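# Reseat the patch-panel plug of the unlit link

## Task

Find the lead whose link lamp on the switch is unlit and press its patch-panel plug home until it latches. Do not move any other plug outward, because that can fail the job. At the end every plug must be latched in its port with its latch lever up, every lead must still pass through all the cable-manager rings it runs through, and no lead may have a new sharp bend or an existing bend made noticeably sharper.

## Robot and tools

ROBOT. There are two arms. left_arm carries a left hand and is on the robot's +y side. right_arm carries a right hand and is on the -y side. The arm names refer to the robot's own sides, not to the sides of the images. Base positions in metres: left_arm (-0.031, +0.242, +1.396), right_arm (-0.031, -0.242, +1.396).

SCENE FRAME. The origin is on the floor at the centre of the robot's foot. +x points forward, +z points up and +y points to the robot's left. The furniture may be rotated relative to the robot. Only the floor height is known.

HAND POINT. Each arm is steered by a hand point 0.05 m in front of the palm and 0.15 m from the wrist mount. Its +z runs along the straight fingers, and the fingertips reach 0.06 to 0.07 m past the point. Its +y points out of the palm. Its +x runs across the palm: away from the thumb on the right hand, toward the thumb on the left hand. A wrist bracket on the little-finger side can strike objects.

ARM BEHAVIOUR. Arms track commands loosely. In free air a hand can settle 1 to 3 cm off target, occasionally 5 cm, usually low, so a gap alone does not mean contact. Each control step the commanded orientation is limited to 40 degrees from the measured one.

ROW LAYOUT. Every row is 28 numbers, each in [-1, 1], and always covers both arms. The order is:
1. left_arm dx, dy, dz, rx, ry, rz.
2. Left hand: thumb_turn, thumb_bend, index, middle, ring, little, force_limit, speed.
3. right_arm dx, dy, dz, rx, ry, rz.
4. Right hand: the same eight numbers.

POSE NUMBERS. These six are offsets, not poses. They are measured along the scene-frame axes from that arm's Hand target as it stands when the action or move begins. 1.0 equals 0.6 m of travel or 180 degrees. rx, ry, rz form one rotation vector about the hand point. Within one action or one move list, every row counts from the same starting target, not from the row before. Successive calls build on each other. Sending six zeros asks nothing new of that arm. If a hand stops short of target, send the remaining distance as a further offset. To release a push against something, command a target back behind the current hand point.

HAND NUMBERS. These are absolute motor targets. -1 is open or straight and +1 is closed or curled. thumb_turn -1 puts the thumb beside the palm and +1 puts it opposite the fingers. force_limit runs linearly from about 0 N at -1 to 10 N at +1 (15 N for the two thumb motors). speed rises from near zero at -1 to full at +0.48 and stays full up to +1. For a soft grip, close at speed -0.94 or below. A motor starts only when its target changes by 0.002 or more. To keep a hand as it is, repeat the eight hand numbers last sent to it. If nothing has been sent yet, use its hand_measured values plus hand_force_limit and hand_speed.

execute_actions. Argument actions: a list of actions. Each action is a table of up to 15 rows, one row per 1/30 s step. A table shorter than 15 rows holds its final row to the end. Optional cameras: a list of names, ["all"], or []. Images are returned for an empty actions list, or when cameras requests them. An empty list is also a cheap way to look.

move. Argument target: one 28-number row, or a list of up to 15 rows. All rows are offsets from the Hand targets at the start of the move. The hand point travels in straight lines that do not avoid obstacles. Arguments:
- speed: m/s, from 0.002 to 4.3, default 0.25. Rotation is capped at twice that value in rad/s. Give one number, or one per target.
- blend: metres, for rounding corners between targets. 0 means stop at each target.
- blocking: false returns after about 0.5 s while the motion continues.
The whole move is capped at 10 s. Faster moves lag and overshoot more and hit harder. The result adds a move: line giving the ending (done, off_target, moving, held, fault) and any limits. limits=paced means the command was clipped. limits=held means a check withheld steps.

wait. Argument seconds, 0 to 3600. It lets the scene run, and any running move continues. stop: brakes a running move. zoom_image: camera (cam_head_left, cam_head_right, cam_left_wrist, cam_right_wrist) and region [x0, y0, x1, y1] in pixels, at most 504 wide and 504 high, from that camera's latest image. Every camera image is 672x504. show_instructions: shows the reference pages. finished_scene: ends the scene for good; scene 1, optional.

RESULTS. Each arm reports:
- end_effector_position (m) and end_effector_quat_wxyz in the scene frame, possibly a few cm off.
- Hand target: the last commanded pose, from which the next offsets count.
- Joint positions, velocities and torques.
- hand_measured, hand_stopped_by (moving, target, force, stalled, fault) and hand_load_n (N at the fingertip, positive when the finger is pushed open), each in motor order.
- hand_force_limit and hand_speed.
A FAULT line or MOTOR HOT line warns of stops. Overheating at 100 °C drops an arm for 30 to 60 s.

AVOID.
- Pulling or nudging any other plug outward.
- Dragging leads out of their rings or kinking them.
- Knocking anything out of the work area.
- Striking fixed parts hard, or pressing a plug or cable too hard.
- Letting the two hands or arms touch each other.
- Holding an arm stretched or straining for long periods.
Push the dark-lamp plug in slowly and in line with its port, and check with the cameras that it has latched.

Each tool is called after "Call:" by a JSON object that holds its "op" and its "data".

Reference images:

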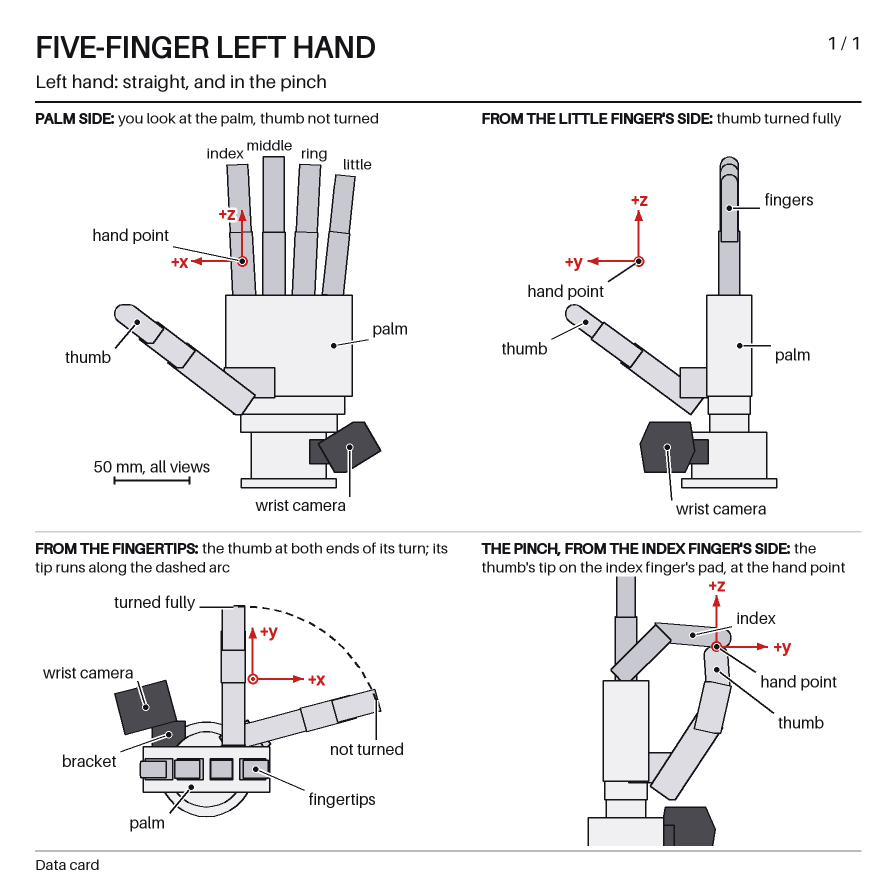

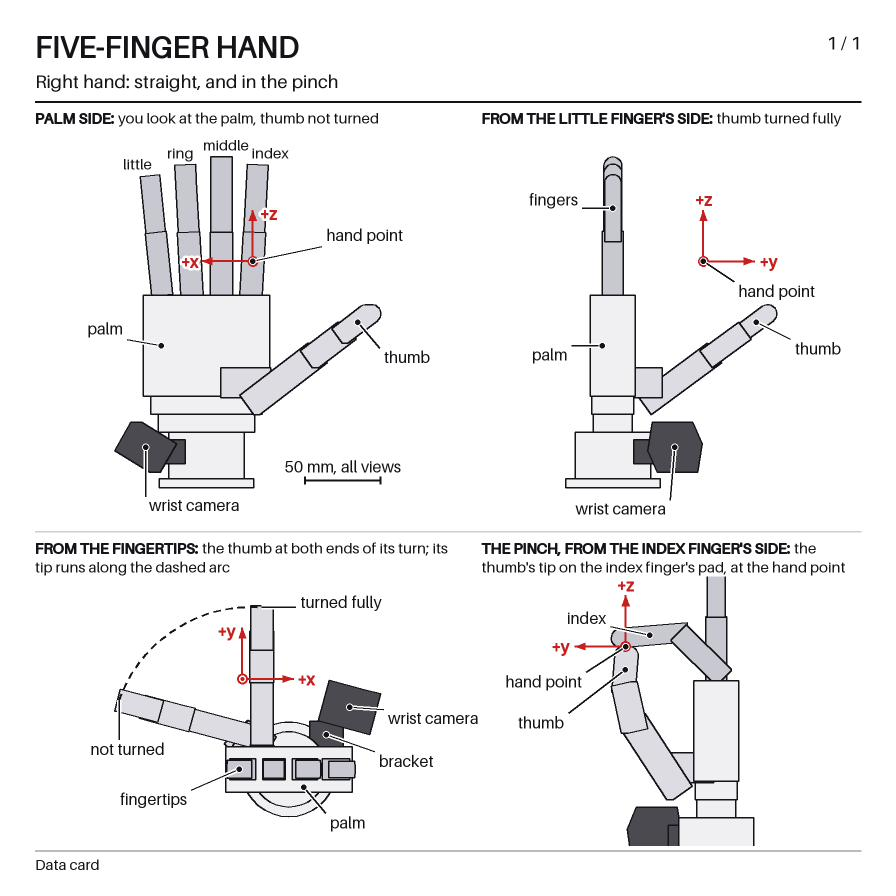

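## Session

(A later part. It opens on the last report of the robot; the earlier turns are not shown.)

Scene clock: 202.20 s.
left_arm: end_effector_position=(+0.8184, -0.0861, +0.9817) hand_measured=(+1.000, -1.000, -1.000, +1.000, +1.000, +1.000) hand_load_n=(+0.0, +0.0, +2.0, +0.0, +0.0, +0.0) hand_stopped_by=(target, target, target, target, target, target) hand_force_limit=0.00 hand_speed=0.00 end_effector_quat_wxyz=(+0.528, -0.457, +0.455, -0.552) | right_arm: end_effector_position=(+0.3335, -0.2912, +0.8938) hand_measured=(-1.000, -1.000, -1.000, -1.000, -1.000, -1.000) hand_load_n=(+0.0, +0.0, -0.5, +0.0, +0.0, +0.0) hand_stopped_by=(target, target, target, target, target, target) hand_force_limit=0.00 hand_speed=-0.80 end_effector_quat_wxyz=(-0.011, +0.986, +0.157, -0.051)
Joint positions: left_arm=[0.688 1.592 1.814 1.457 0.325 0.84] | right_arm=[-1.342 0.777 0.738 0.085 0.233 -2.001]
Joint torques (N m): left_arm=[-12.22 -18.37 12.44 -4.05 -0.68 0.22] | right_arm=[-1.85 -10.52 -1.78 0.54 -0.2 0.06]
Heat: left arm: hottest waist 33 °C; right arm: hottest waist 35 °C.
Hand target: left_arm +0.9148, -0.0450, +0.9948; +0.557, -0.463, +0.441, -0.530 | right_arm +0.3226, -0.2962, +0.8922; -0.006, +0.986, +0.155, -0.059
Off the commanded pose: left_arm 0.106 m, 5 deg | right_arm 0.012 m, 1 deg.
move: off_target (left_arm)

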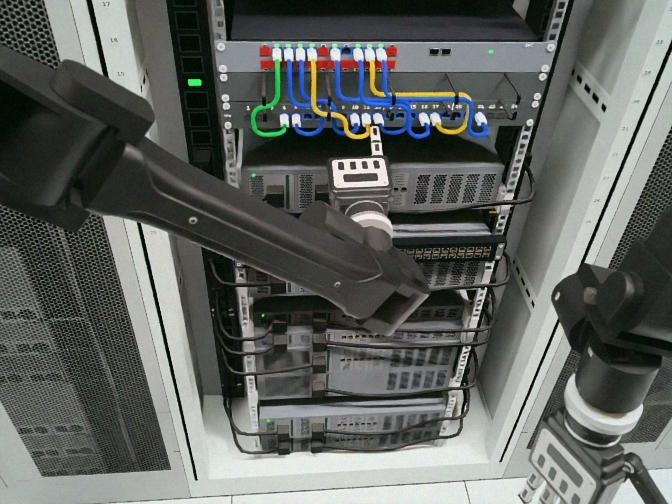

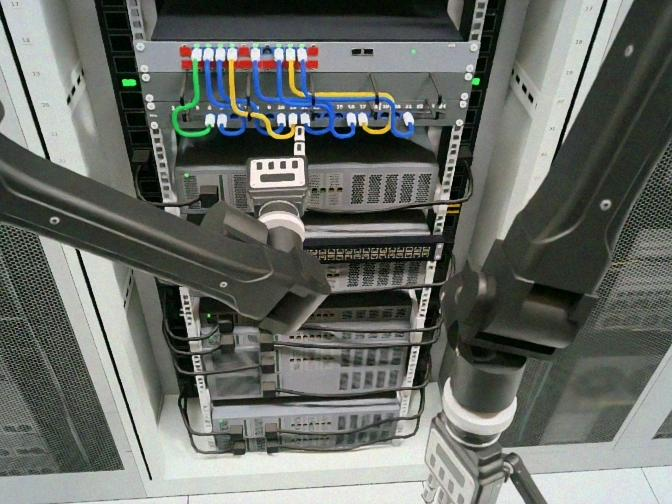

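Call:
{"op": "move", "data": {"target": [[-0.168, -0.055, -0.008, 0, 0.010, -0.012, 1, -1, -1, 1, 1, 1, 0, 0, 0, 0, 0, 0, 0, 0, -1, -1, -1, -1, -1, -1, 0, -0.8],[-0.215, -0.06, -0.009, 0, 0.012, -0.014, 1, -1, -1, 1, 1, 1, 0, 0, 0, 0, 0, 0, 0, 0, -1, -1, -1, -1, -1, -1, 0, -0.8]], "speed": 0.04, "cameras": ["cam_head_left", "cam_head_right"]}}

Call:
{"op": "zoom_image", "data": {"camera": "cam_head_left", "region": [355, 110, 385, 140]}}

Call:
{"op": "zoom_image", "data": {"camera": "cam_head_right", "region": [280, 110, 310, 140]}}

Scene clock: 206.80 s.
left_arm: end_effector_position=(+0.7816, -0.0924, +0.9833) hand_measured=(+1.000, -1.000, -1.000, +1.000, +1.000, +1.000) hand_load_n=(+0.0, +0.0, +0.0, +0.0, +0.5, +0.0) hand_stopped_by=(target, target, target, target, target, target) hand_force_limit=0.00 hand_speed=0.00 end_effector_quat_wxyz=(+0.524, -0.466, +0.467, -0.539) | right_arm: end_effector_position=(+0.3335, -0.2912, +0.8938) hand_measured=(-1.000, -1.000, -1.000, -1.000, -1.000, -1.000) hand_load_n=(+0.0, +0.0, +0.0, +0.0, +0.0, +0.0) hand_stopped_by=(target, target, target, target, target, target) hand_force_limit=0.00 hand_speed=-0.80 end_effector_quat_wxyz=(-0.011, +0.986, +0.157, -0.051)
Joint positions: left_arm=[0.675 1.571 1.688 1.536 0.293 0.871] | right_arm=[-1.342 0.777 0.738 0.085 0.233 -2.001]
Joint torques (N m): left_arm=[-10.52 -13.51 -0.05 2 0.58 0.05] | right_arm=[-1.9 -10.46 -1.83 0.55 -0.21 0.05]
Heat: left arm: hottest waist 33 °C; right arm: hottest waist 35 °C.
Hand target: left_arm +0.7860, -0.0809, +0.9897; +0.537, -0.463, +0.461, -0.533 | right_arm +0.3226, -0.2962, +0.8922; -0.006, +0.986, +0.155, -0.059
Off the commanded pose: left_arm 0.014 m, 2 deg | right_arm 0.012 m, 1 deg.
move: off_target (left_arm)

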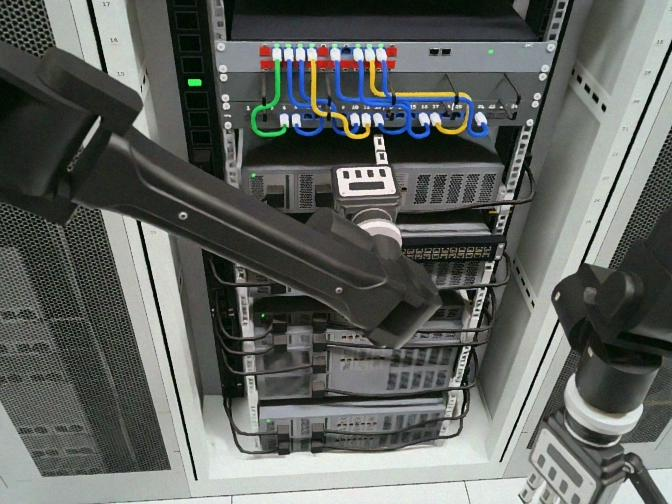

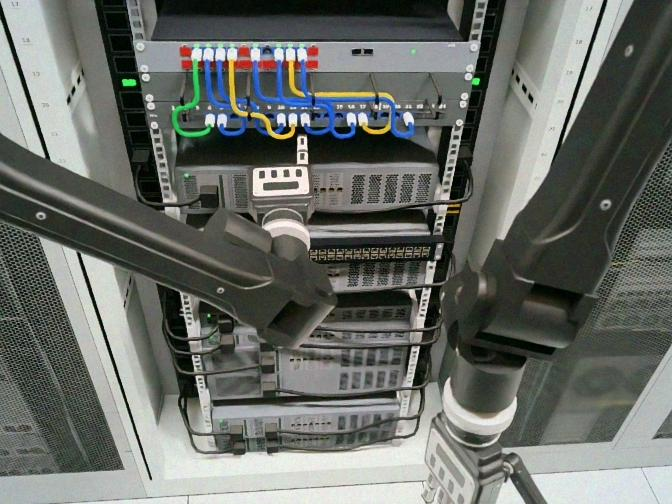

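Scaled by 16.800 from the camera's image (finer frame: 960x720).

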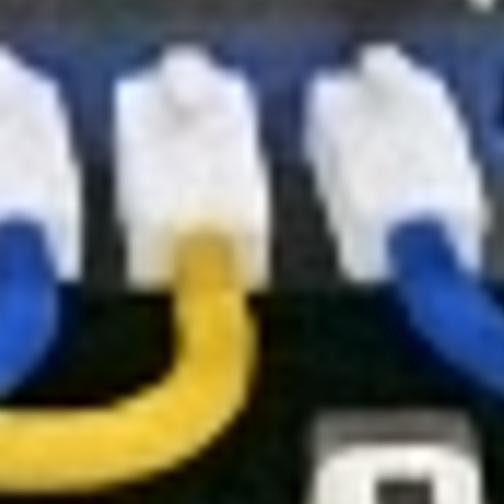

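Scaled by 16.800 from the camera's image (finer frame: 960x720).

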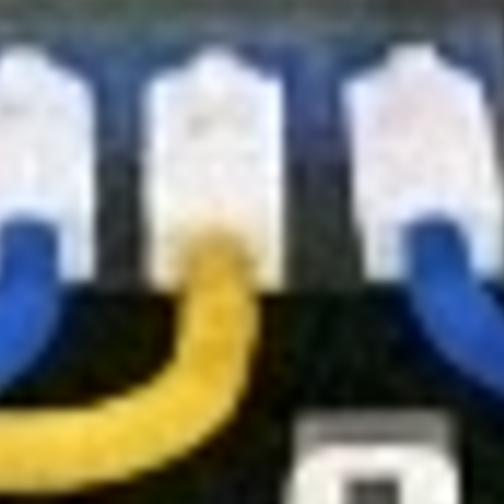

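Call:
{"op": "zoom_image", "data": {"camera": "cam_head_left", "region": [255, 35, 405, 80]}}

Call:
{"op": "zoom_image", "data": {"camera": "cam_head_left", "region": [240, 75, 380, 150]}}

Call:
{"op": "zoom_image", "data": {"camera": "cam_head_left", "region": [350, 75, 500, 150]}}

Scaled by 3.360 from the camera's image (finer frame: 960x720).

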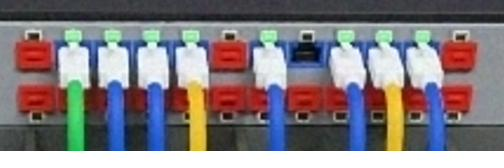

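Scaled by 3.600 from the camera's image (finer frame: 960x720).

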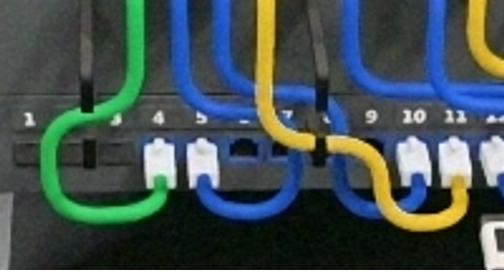

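Scaled by 3.360 from the camera's image (finer frame: 960x720).

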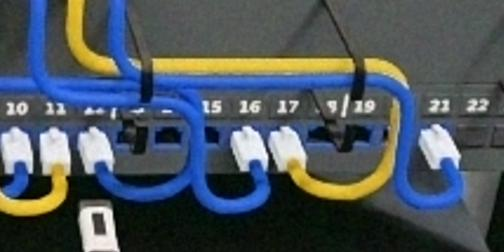

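Call:
{"op": "move", "data": {"target": [-0.13, -0.012, -0.01, 0, 0, 0, 1, -1, -1, 1, 1, 1, 0, 0, 0, 0, 0, 0, 0, 0, -1, -1, -1, -1, -1, -1, 0, -0.8], "speed": 0.08, "cameras": ["cam_head_left", "cam_head_right", "cam_left_wrist"]}}

Call:
{"op": "zoom_image", "data": {"camera": "cam_head_left", "region": [335, 105, 395, 145]}}

Call:
{"op": "zoom_image", "data": {"camera": "cam_head_right", "region": [265, 105, 325, 145]}}

Call:
{"op": "zoom_image", "data": {"camera": "cam_head_left", "region": [345, 108, 375, 138]}}

Scene clock: 208.80 s.
left_arm: end_effector_position=(+0.7052, -0.1034, +0.9832) hand_measured=(+1.000, -1.000, -1.000, +1.000, +1.000, +1.000) hand_load_n=(+0.0, +0.0, -0.5, +0.0, +0.0, +0.0) hand_stopped_by=(target, target, target, target, target, target) hand_force_limit=0.00 hand_speed=0.00 end_effector_quat_wxyz=(+0.466, -0.464, +0.519, -0.545) | right_arm: end_effector_position=(+0.3335, -0.2912, +0.8938) hand_measured=(-1.000, -1.000, -1.000, -1.000, -1.000, -1.000) hand_load_n=(+0.0, +0.0, +0.0, +0.0, +0.0, +0.0) hand_stopped_by=(target, target, target, target, target, target) hand_force_limit=0.00 hand_speed=-0.80 end_effector_quat_wxyz=(-0.011, +0.986, +0.157, -0.051)
Joint positions: left_arm=[0.685 1.481 1.41 1.565 0.288 0.889] | right_arm=[-1.342 0.777 0.738 0.085 0.233 -2.001]
Joint torques (N m): left_arm=[-9 -13.51 -1.24 1.92 0.58 0.07] | right_arm=[-1.67 -10.64 -1.84 0.59 -0.2 0.06]
Heat: left arm: hottest waist 33 °C; right arm: hottest waist 35 °C.
Hand target: left_arm +0.7079, -0.0881, +0.9835; +0.537, -0.463, +0.461, -0.533 | right_arm +0.3226, -0.2962, +0.8922; -0.006, +0.986, +0.155, -0.059
Off the commanded pose: left_arm 0.016 m, 11 deg | right_arm 0.012 m, 1 deg.
joint sent to its limit (left arm) — joint 4 (wrist pitch), upper limit. The joint targets are off in orientation, not in position.
move: off_target (left_arm)

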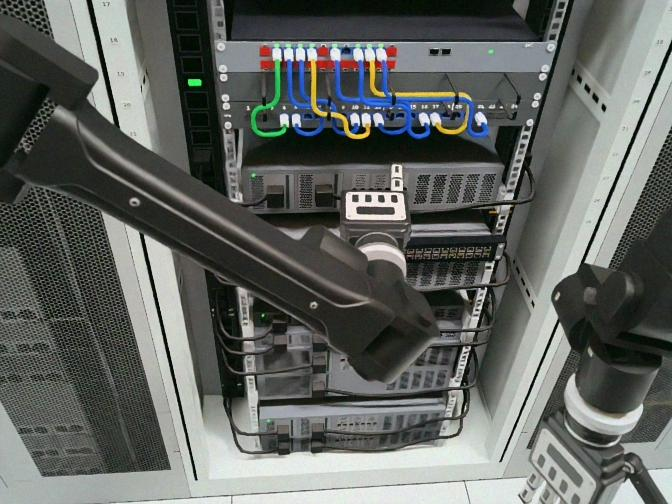

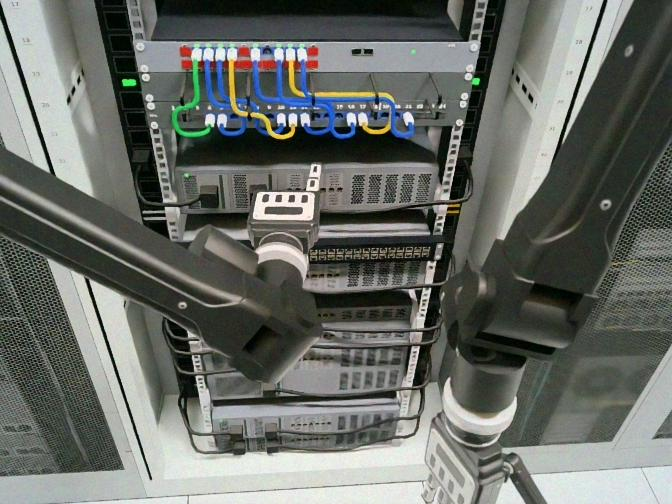

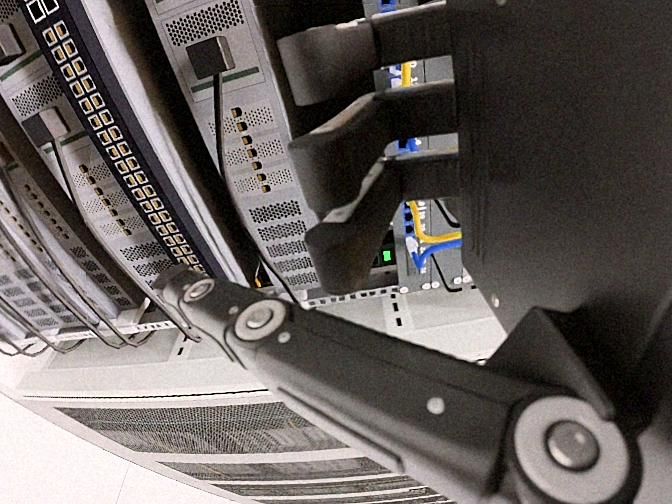

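Scaled by 8.400 from the camera's image (finer frame: 960x720).

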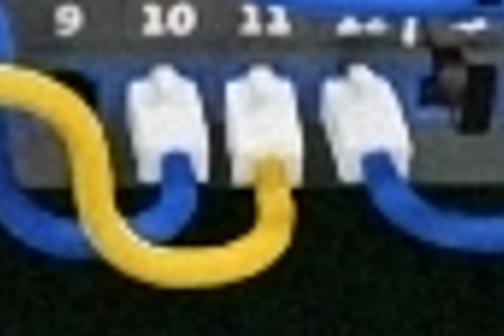

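Scaled by 8.400 from the camera's image (finer frame: 960x720).

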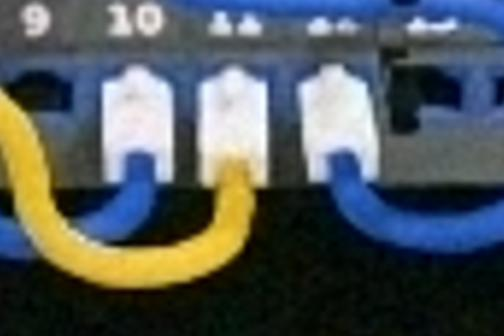

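Scaled by 16.800 from the camera's image (finer frame: 960x720).

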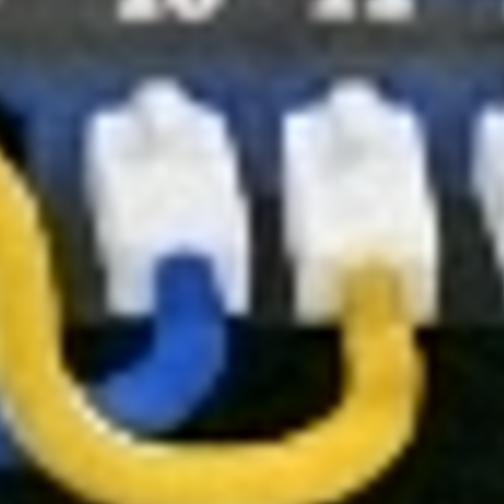

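Call:
{"op": "zoom_image", "data": {"camera": "cam_head_right", "region": [272, 108, 302, 138]}}

Call:
{"op": "zoom_image", "data": {"camera": "cam_head_right", "region": [286, 108, 316, 138]}}

Call:
{"op": "zoom_image", "data": {"camera": "cam_head_right", "region": [342, 108, 372, 138]}}

Call:
{"op": "zoom_image", "data": {"camera": "cam_head_left", "region": [275, 108, 305, 138]}}

Scaled by 16.800 from the camera's image (finer frame: 960x720).

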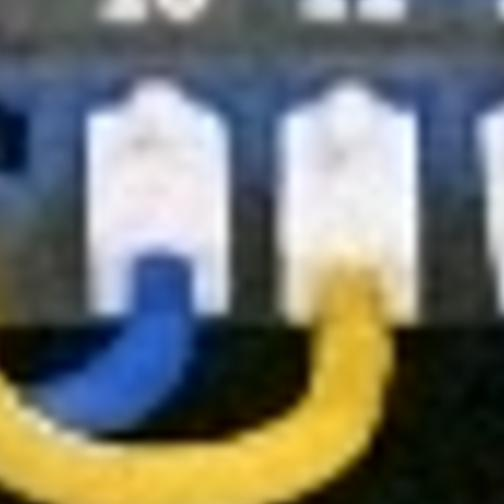

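Scaled by 16.800 from the camera's image (finer frame: 960x720).

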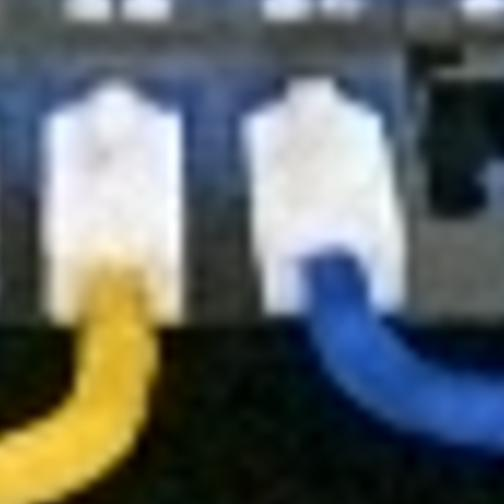

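Scaled by 16.800 from the camera's image (finer frame: 960x720).

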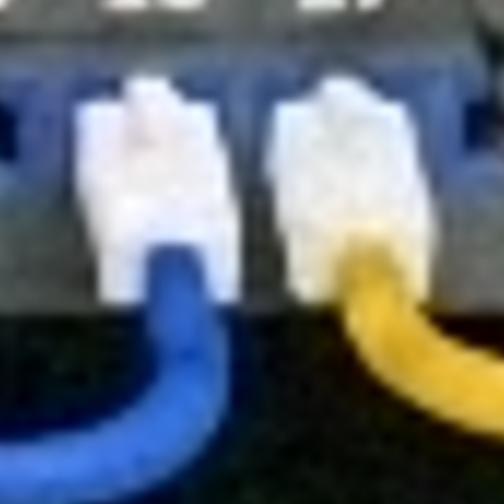

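Scaled by 16.800 from the camera's image (finer frame: 960x720).

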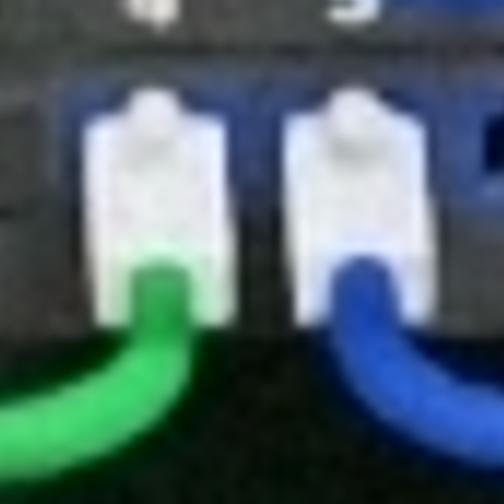

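Call:
{"op": "move", "data": {"target": [[0.07, 0.0, 0.004, 0, 0, -0.012, 1, -1, -1, 1, 1, 1, 0, 0, 0, 0, 0, 0, 0, 0, -1, -1, -1, -1, -1, -1, 0, -0.8],[0.13, 0.012, 0.010, 0, 0, -0.022, 1, -1, -1, 1, 1, 1, 0, 0, 0, 0, 0, 0, 0, 0, -1, -1, -1, -1, -1, -1, 0, -0.8]], "speed": 0.06, "cameras": ["cam_head_left", "cam_head_right"]}}

Call:
{"op": "zoom_image", "data": {"camera": "cam_head_left", "region": [355, 110, 385, 140]}}

Call:
{"op": "zoom_image", "data": {"camera": "cam_head_left", "region": [320, 110, 410, 200]}}

Scene clock: 213.23 s.
left_arm: end_effector_position=(+0.7849, -0.0807, +0.9938) hand_measured=(+1.000, -1.000, -1.000, +1.000, +1.000, +1.000) hand_load_n=(+0.0, +0.0, +0.0, +0.0, +0.0, +0.0) hand_stopped_by=(target, target, target, target, target, target) hand_force_limit=0.00 hand_speed=0.00 end_effector_quat_wxyz=(+0.524, -0.447, +0.476, -0.548) | right_arm: end_effector_position=(+0.3335, -0.2912, +0.8938) hand_measured=(-1.000, -1.000, -1.000, -1.000, -1.000, -1.000) hand_load_n=(+0.0, +0.0, +0.0, +0.0, +0.0, +0.0) hand_stopped_by=(target, target, target, target, target, target) hand_force_limit=0.00 hand_speed=-0.80 end_effector_quat_wxyz=(-0.011, +0.986, +0.157, -0.051)
Joint positions: left_arm=[0.685 1.518 1.64 1.516 0.331 0.884] | right_arm=[-1.342 0.777 0.738 0.085 0.233 -2.001]
Joint torques (N m): left_arm=[-9.7 -12.75 1.31 0.65 0.79 -0.14] | right_arm=[-1.79 -10.46 -1.83 0.58 -0.19 0.06]
Heat: left arm: hottest waist 33 °C; right arm: hottest elbow 35 °C.
Hand target: left_arm +0.7861, -0.0806, +0.9896; +0.519, -0.447, +0.477, -0.551 | right_arm +0.3226, -0.2962, +0.8922; -0.006, +0.986, +0.155, -0.059
Off the commanded pose: left_arm 0.004 m, 1 deg | right_arm 0.012 m, 1 deg.
move: done

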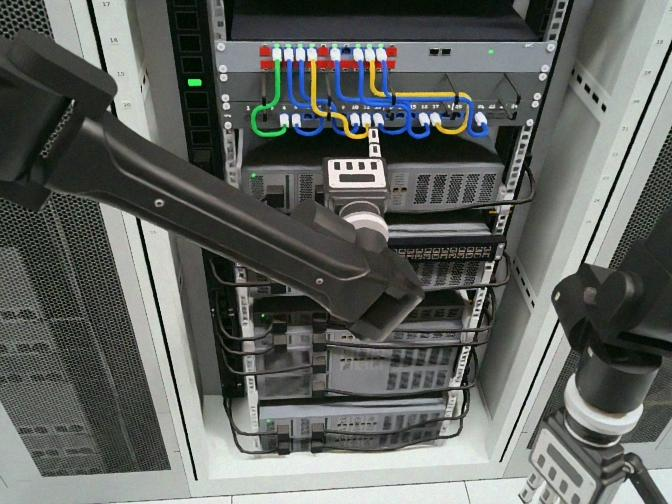

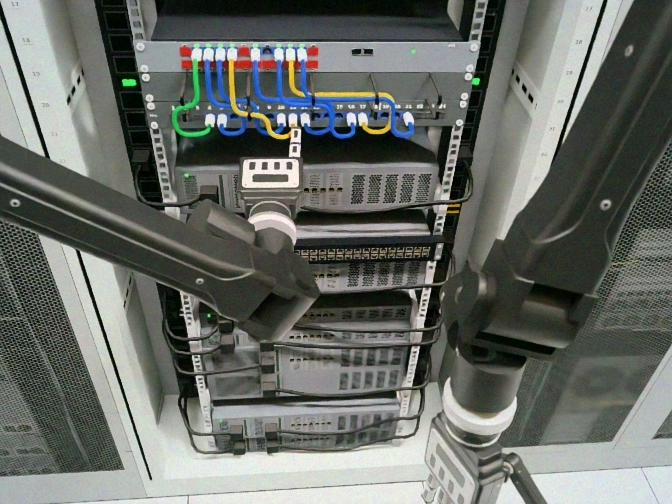

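Scaled by 16.800 from the camera's image (finer frame: 960x720).

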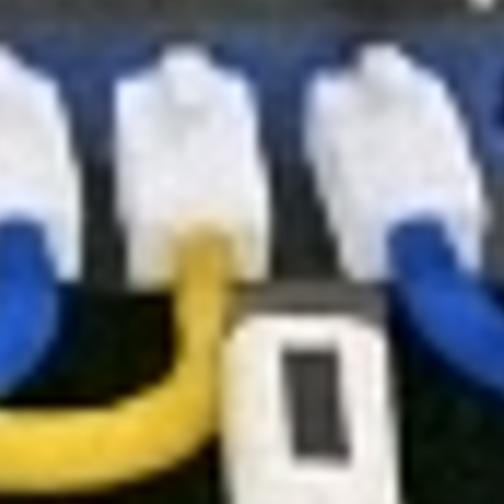

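Scaled by 5.600 from the camera's image (finer frame: 960x720).

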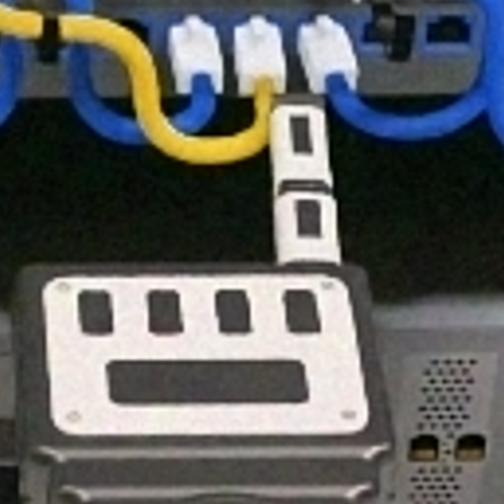

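Call:
{"op": "move", "data": {"target": [[-0.008, -0.012, 0.0, 0, 0, 0, 1, -1, -1, 1, 1, 1, 0, 0, 0, 0, 0, 0, 0, 0, -1, -1, -1, -1, -1, -1, 0, -0.8],[-0.004, -0.012, -0.016, 0, 0, 0, 1, -1, -1, 1, 1, 1, 0, 0, 0, 0, 0, 0, 0, 0, -1, -1, -1, -1, -1, -1, 0, -0.8]], "speed": 0.03, "cameras": ["cam_head_left", "cam_head_right"]}}

Call:
{"op": "zoom_image", "data": {"camera": "cam_head_left", "region": [355, 110, 385, 140]}}

Call:
{"op": "zoom_image", "data": {"camera": "cam_head_right", "region": [280, 110, 310, 140]}}

Scene clock: 215.17 s.
left_arm: end_effector_position=(+0.7863, -0.0854, +0.9892) hand_measured=(+1.000, -1.000, -1.000, +1.000, +1.000, +1.000) hand_load_n=(+0.0, +0.0, +0.0, +0.0, +0.0, +0.0) hand_stopped_by=(target, target, target, target, target, target) hand_force_limit=0.00 hand_speed=0.00 end_effector_quat_wxyz=(+0.525, -0.447, +0.473, -0.549) | right_arm: end_effector_position=(+0.3335, -0.2912, +0.8938) hand_measured=(-1.000, -1.000, -1.000, -1.000, -1.000, -1.000) hand_load_n=(+0.0, +0.0, +0.0, +0.0, +0.0, +0.0) hand_stopped_by=(target, target, target, target, target, target) hand_force_limit=0.00 hand_speed=-0.80 end_effector_quat_wxyz=(-0.011, +0.986, +0.157, -0.051)
Joint positions: left_arm=[0.687 1.54 1.669 1.516 0.331 0.877] | right_arm=[-1.342 0.777 0.738 0.085 0.233 -2.001]
Joint torques (N m): left_arm=[-8.94 -12.16 1.4 0.58 0.7 -0.11] | right_arm=[-1.67 -10.58 -1.83 0.58 -0.18 0.04]
Heat: left arm: hottest waist 33 °C; right arm: hottest elbow 35 °C.
Hand target: left_arm +0.7836, -0.0879, +0.9800; +0.519, -0.447, +0.477, -0.551 | right_arm +0.3226, -0.2962, +0.8922; -0.006, +0.986, +0.155, -0.059
Off the commanded pose: left_arm 0.010 m, 1 deg | right_arm 0.012 m, 1 deg.
move: done

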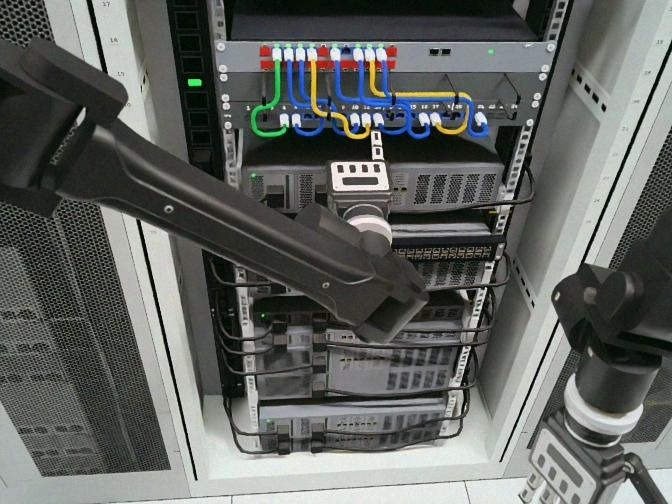

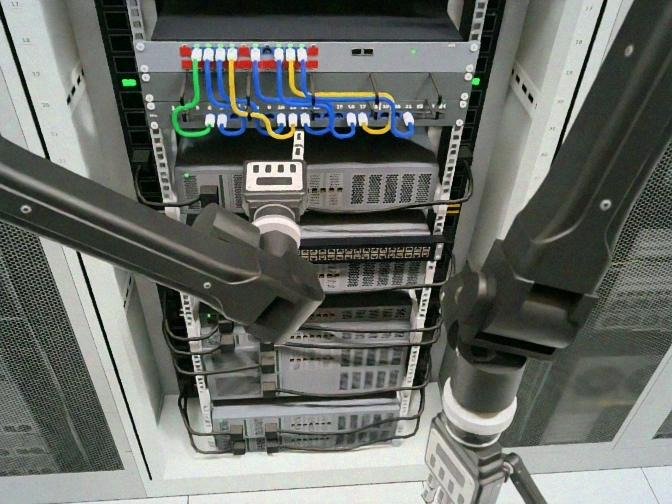

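Scaled by 16.800 from the camera's image (finer frame: 960x720).

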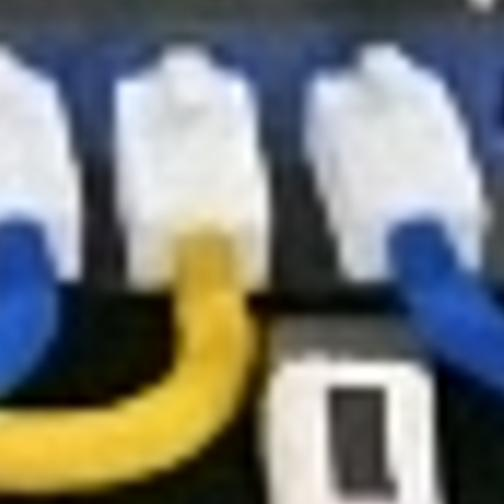

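Scaled by 16.800 from the camera's image (finer frame: 960x720).

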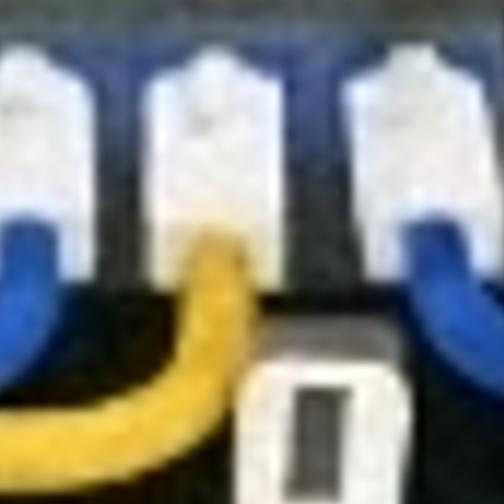

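Call:
{"op": "move", "data": {"target": [0.025, 0.005, -0.006, 0, 0, 0, 1, -1, -1, 1, 1, 1, 0, 0, 0, 0, 0, 0, 0, 0, -1, -1, -1, -1, -1, -1, 0, -0.8], "speed": 0.03, "cameras": ["cam_head_left", "cam_head_right"]}}

Call:
{"op": "zoom_image", "data": {"camera": "cam_head_left", "region": [355, 110, 385, 140]}}

Scene clock: 216.37 s.
left_arm: end_effector_position=(+0.7984, -0.0859, +0.9849) hand_measured=(+1.000, -1.000, -1.000, +1.000, +1.000, +1.000) hand_load_n=(+0.0, +0.0, +0.0, +0.0, +0.0, +0.0) hand_stopped_by=(target, target, target, target, target, target) hand_force_limit=0.00 hand_speed=0.00 end_effector_quat_wxyz=(+0.522, -0.448, +0.474, -0.550) | right_arm: end_effector_position=(+0.3335, -0.2912, +0.8938) hand_measured=(-1.000, -1.000, -1.000, -1.000, -1.000, -1.000) hand_load_n=(+0.0, -0.5, +0.0, +0.0, +0.0, +0.0) hand_stopped_by=(target, target, target, target, target, target) hand_force_limit=0.00 hand_speed=-0.80 end_effector_quat_wxyz=(-0.011, +0.986, +0.157, -0.051)
Joint positions: left_arm=[0.689 1.55 1.713 1.476 0.333 0.871] | right_arm=[-1.342 0.777 0.738 0.085 0.233 -2.001]
Joint torques (N m): left_arm=[-8.64 -12.81 2 0.62 0.65 -0.15] | right_arm=[-1.73 -10.7 -1.87 0.54 -0.19 0.05]
Heat: left arm: hottest waist 33 °C; right arm: hottest elbow 35 °C.
Hand target: left_arm +0.7985, -0.0851, +0.9764; +0.518, -0.447, +0.477, -0.551 | right_arm +0.3226, -0.2962, +0.8922; -0.006, +0.986, +0.155, -0.059
Off the commanded pose: left_arm 0.008 m, 1 deg | right_arm 0.012 m, 1 deg.
move: done

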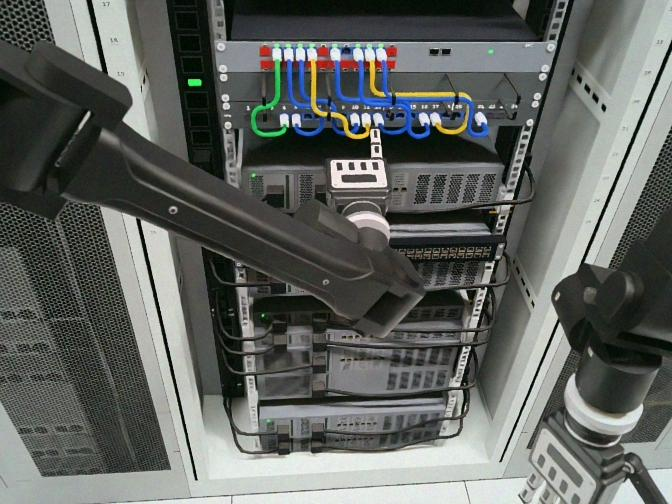

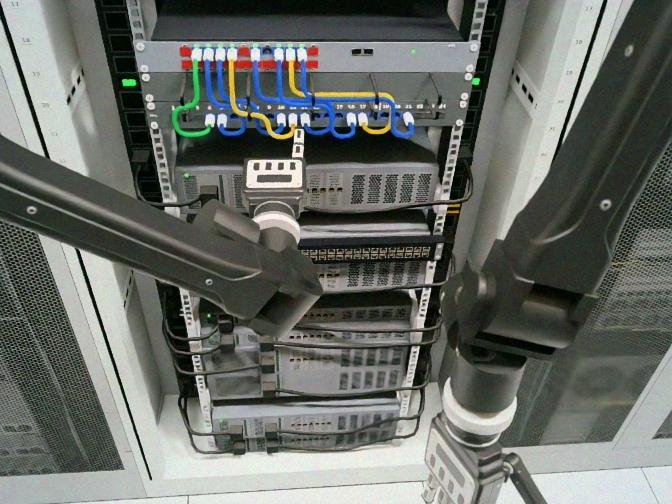

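Scaled by 16.800 from the camera's image (finer frame: 960x720).

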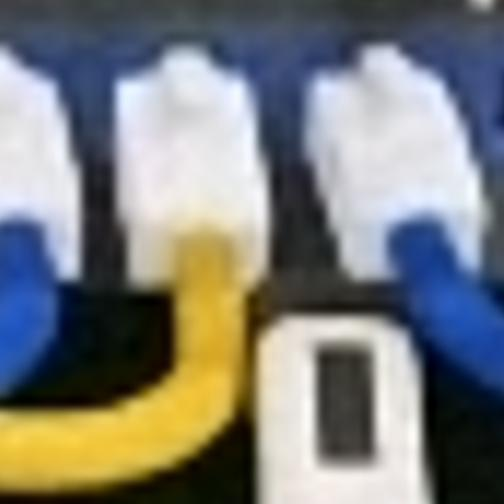

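Call:
{"op": "move", "data": {"target": [0.018, 0.005, 0.002, 0, 0, 0, 1, -1, -1, 1, 1, 1, 0, 0, 0, 0, 0, 0, 0, 0, -1, -1, -1, -1, -1, -1, 0, -0.8], "speed": 0.03, "cameras": ["cam_head_left", "cam_head_right"]}}

Call:
{"op": "zoom_image", "data": {"camera": "cam_head_left", "region": [355, 110, 385, 140]}}

Call:
{"op": "zoom_image", "data": {"camera": "cam_head_right", "region": [280, 110, 310, 140]}}

Scene clock: 217.23 s.
left_arm: end_effector_position=(+0.8051, -0.0859, +0.9836) hand_measured=(+1.000, -1.000, -1.000, +1.000, +1.000, +1.000) hand_load_n=(+0.0, +0.0, +0.5, +0.0, +0.0, +0.0) hand_stopped_by=(target, target, target, target, target, target) hand_force_limit=0.00 hand_speed=0.00 end_effector_quat_wxyz=(+0.519, -0.448, +0.476, -0.551) | right_arm: end_effector_position=(+0.3335, -0.2912, +0.8938) hand_measured=(-1.000, -1.000, -1.000, -1.000, -1.000, -1.000) hand_load_n=(+0.0, +0.0, +0.0, +0.0, +0.0, +0.0) hand_stopped_by=(target, target, target, target, target, target) hand_force_limit=0.00 hand_speed=-0.80 end_effector_quat_wxyz=(-0.011, +0.986, +0.157, -0.051)
Joint positions: left_arm=[0.689 1.55 1.732 1.45 0.334 0.871] | right_arm=[-1.342 0.777 0.738 0.085 0.233 -2.001]
Joint torques (N m): left_arm=[-9.58 -13.04 2.61 0.5 0.61 -0.16] | right_arm=[-1.85 -10.52 -1.81 0.59 -0.19 0.06]
Heat: left arm: hottest waist 33 °C; right arm: hottest elbow 35 °C.
Hand target: left_arm +0.8093, -0.0821, +0.9776; +0.518, -0.447, +0.477, -0.551 | right_arm +0.3226, -0.2962, +0.8922; -0.006, +0.986, +0.155, -0.059
Off the commanded pose: left_arm 0.008 m, 0 deg | right_arm 0.012 m, 1 deg.
move: done

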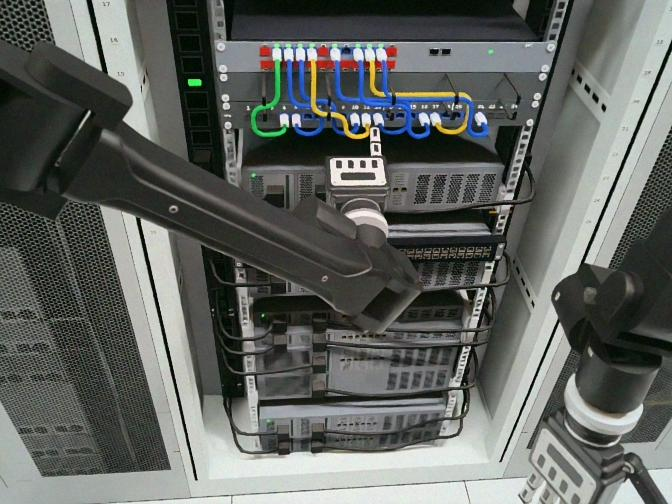

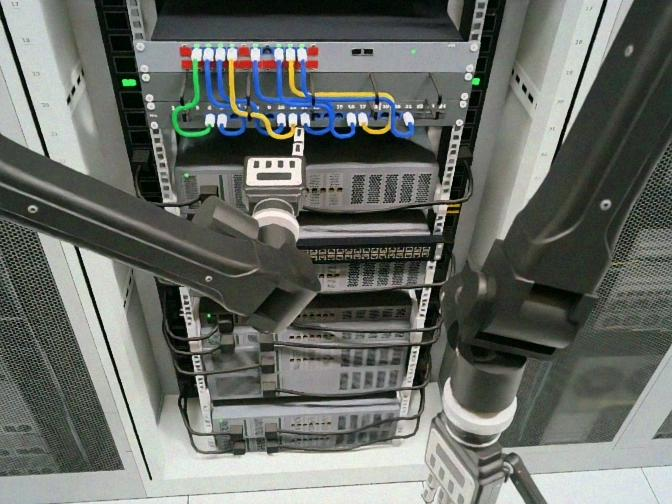

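Scaled by 16.800 from the camera's image (finer frame: 960x720).

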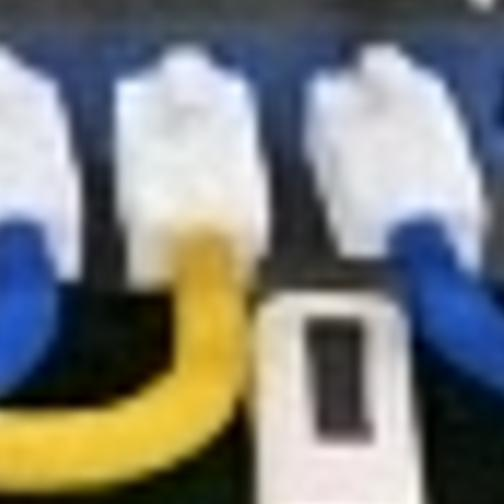

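Scaled by 16.800 from the camera's image (finer frame: 960x720).

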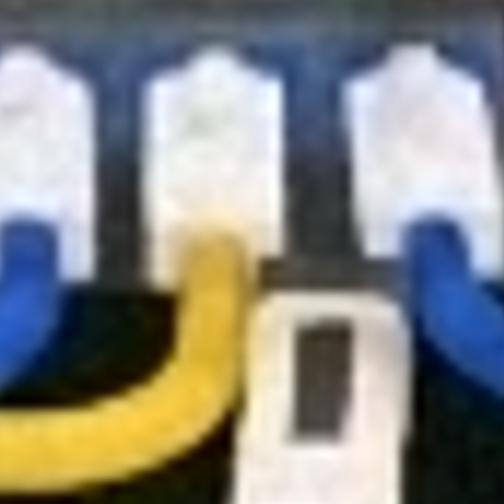

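Call:
{"op": "move", "data": {"target": [0.0167, 0.008, 0.012, 0, 0, 0, 1, -1, -1, 1, 1, 1, 0, 0, 0, 0, 0, 0, 0, 0, -1, -1, -1, -1, -1, -1, 0, -0.8], "speed": 0.03, "cameras": ["cam_head_left", "cam_head_right"]}}

Call:
{"op": "zoom_image", "data": {"camera": "cam_head_left", "region": [355, 110, 385, 140]}}

Call:
{"op": "zoom_image", "data": {"camera": "cam_head_right", "region": [280, 110, 310, 140]}}

Scene clock: 218.13 s.
left_arm: end_effector_position=(+0.8073, -0.0863, +0.9827) hand_measured=(+1.000, -1.000, -1.000, +1.000, +1.000, +1.000) hand_load_n=(+0.0, +0.0, +0.0, +0.0, +0.0, +0.0) hand_stopped_by=(target, target, target, target, target, target) hand_force_limit=0.00 hand_speed=0.00 end_effector_quat_wxyz=(+0.516, -0.448, +0.478, -0.552) | right_arm: end_effector_position=(+0.3335, -0.2912, +0.8938) hand_measured=(-1.000, -1.000, -1.000, -1.000, -1.000, -1.000) hand_load_n=(+0.0, +0.0, +0.0, +0.0, +0.0, +0.0) hand_stopped_by=(target, target, target, target, target, target) hand_force_limit=0.00 hand_speed=-0.80 end_effector_quat_wxyz=(-0.011, +0.986, +0.157, -0.051)
Joint positions: left_arm=[0.689 1.548 1.737 1.436 0.334 0.871] | right_arm=[-1.342 0.777 0.738 0.085 0.233 -2.001]
Joint torques (N m): left_arm=[-9.93 -14.97 2.25 0.25 0.66 -0.05] | right_arm=[-1.61 -10.4 -1.83 0.58 -0.19 0.05]
Heat: left arm: hottest waist 33 °C; right arm: hottest elbow 35 °C.
Hand target: left_arm +0.8194, -0.0771, +0.9849; +0.518, -0.447, +0.477, -0.551 | right_arm +0.3226, -0.2962, +0.8922; -0.006, +0.986, +0.155, -0.059
Off the commanded pose: left_arm 0.015 m, 0 deg | right_arm 0.012 m, 1 deg.
move: off_target (left_arm)

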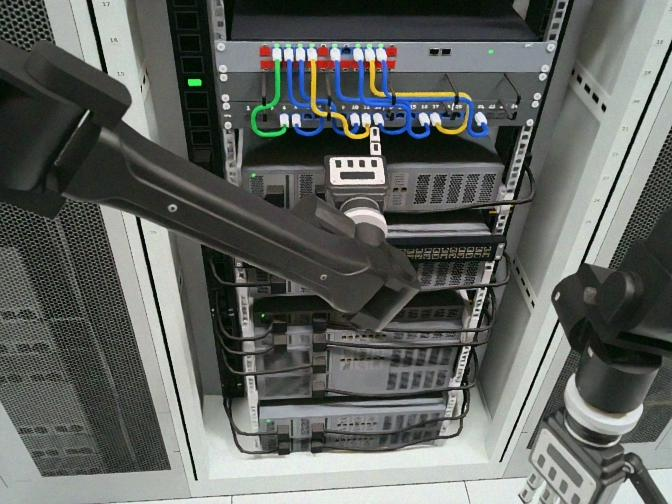

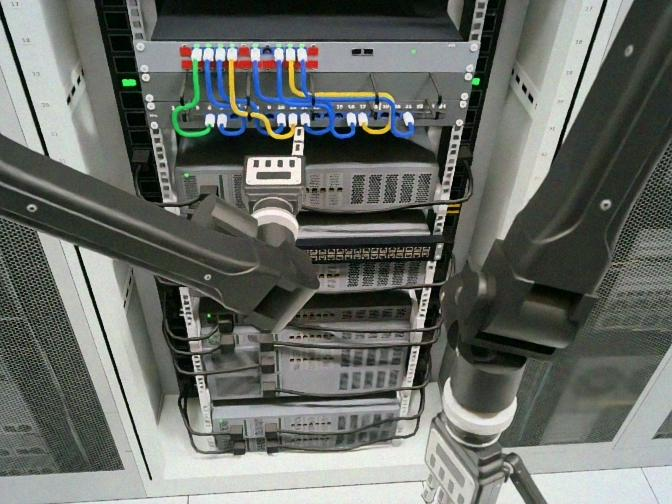

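Scaled by 16.800 from the camera's image (finer frame: 960x720).

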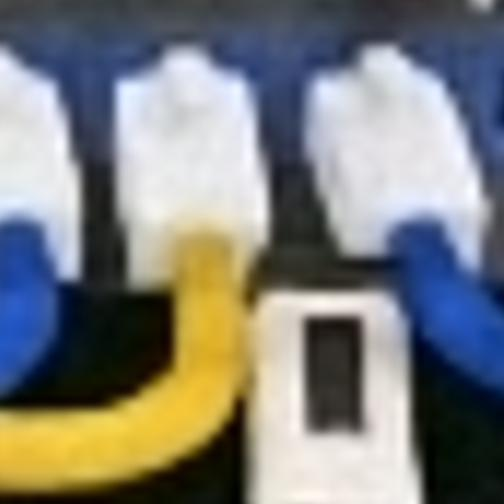

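Scaled by 16.800 from the camera's image (finer frame: 960x720).

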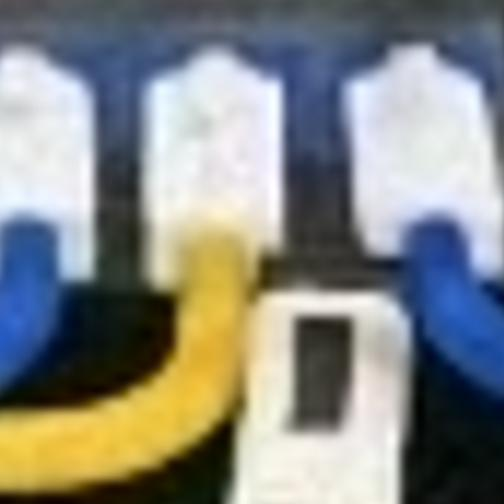

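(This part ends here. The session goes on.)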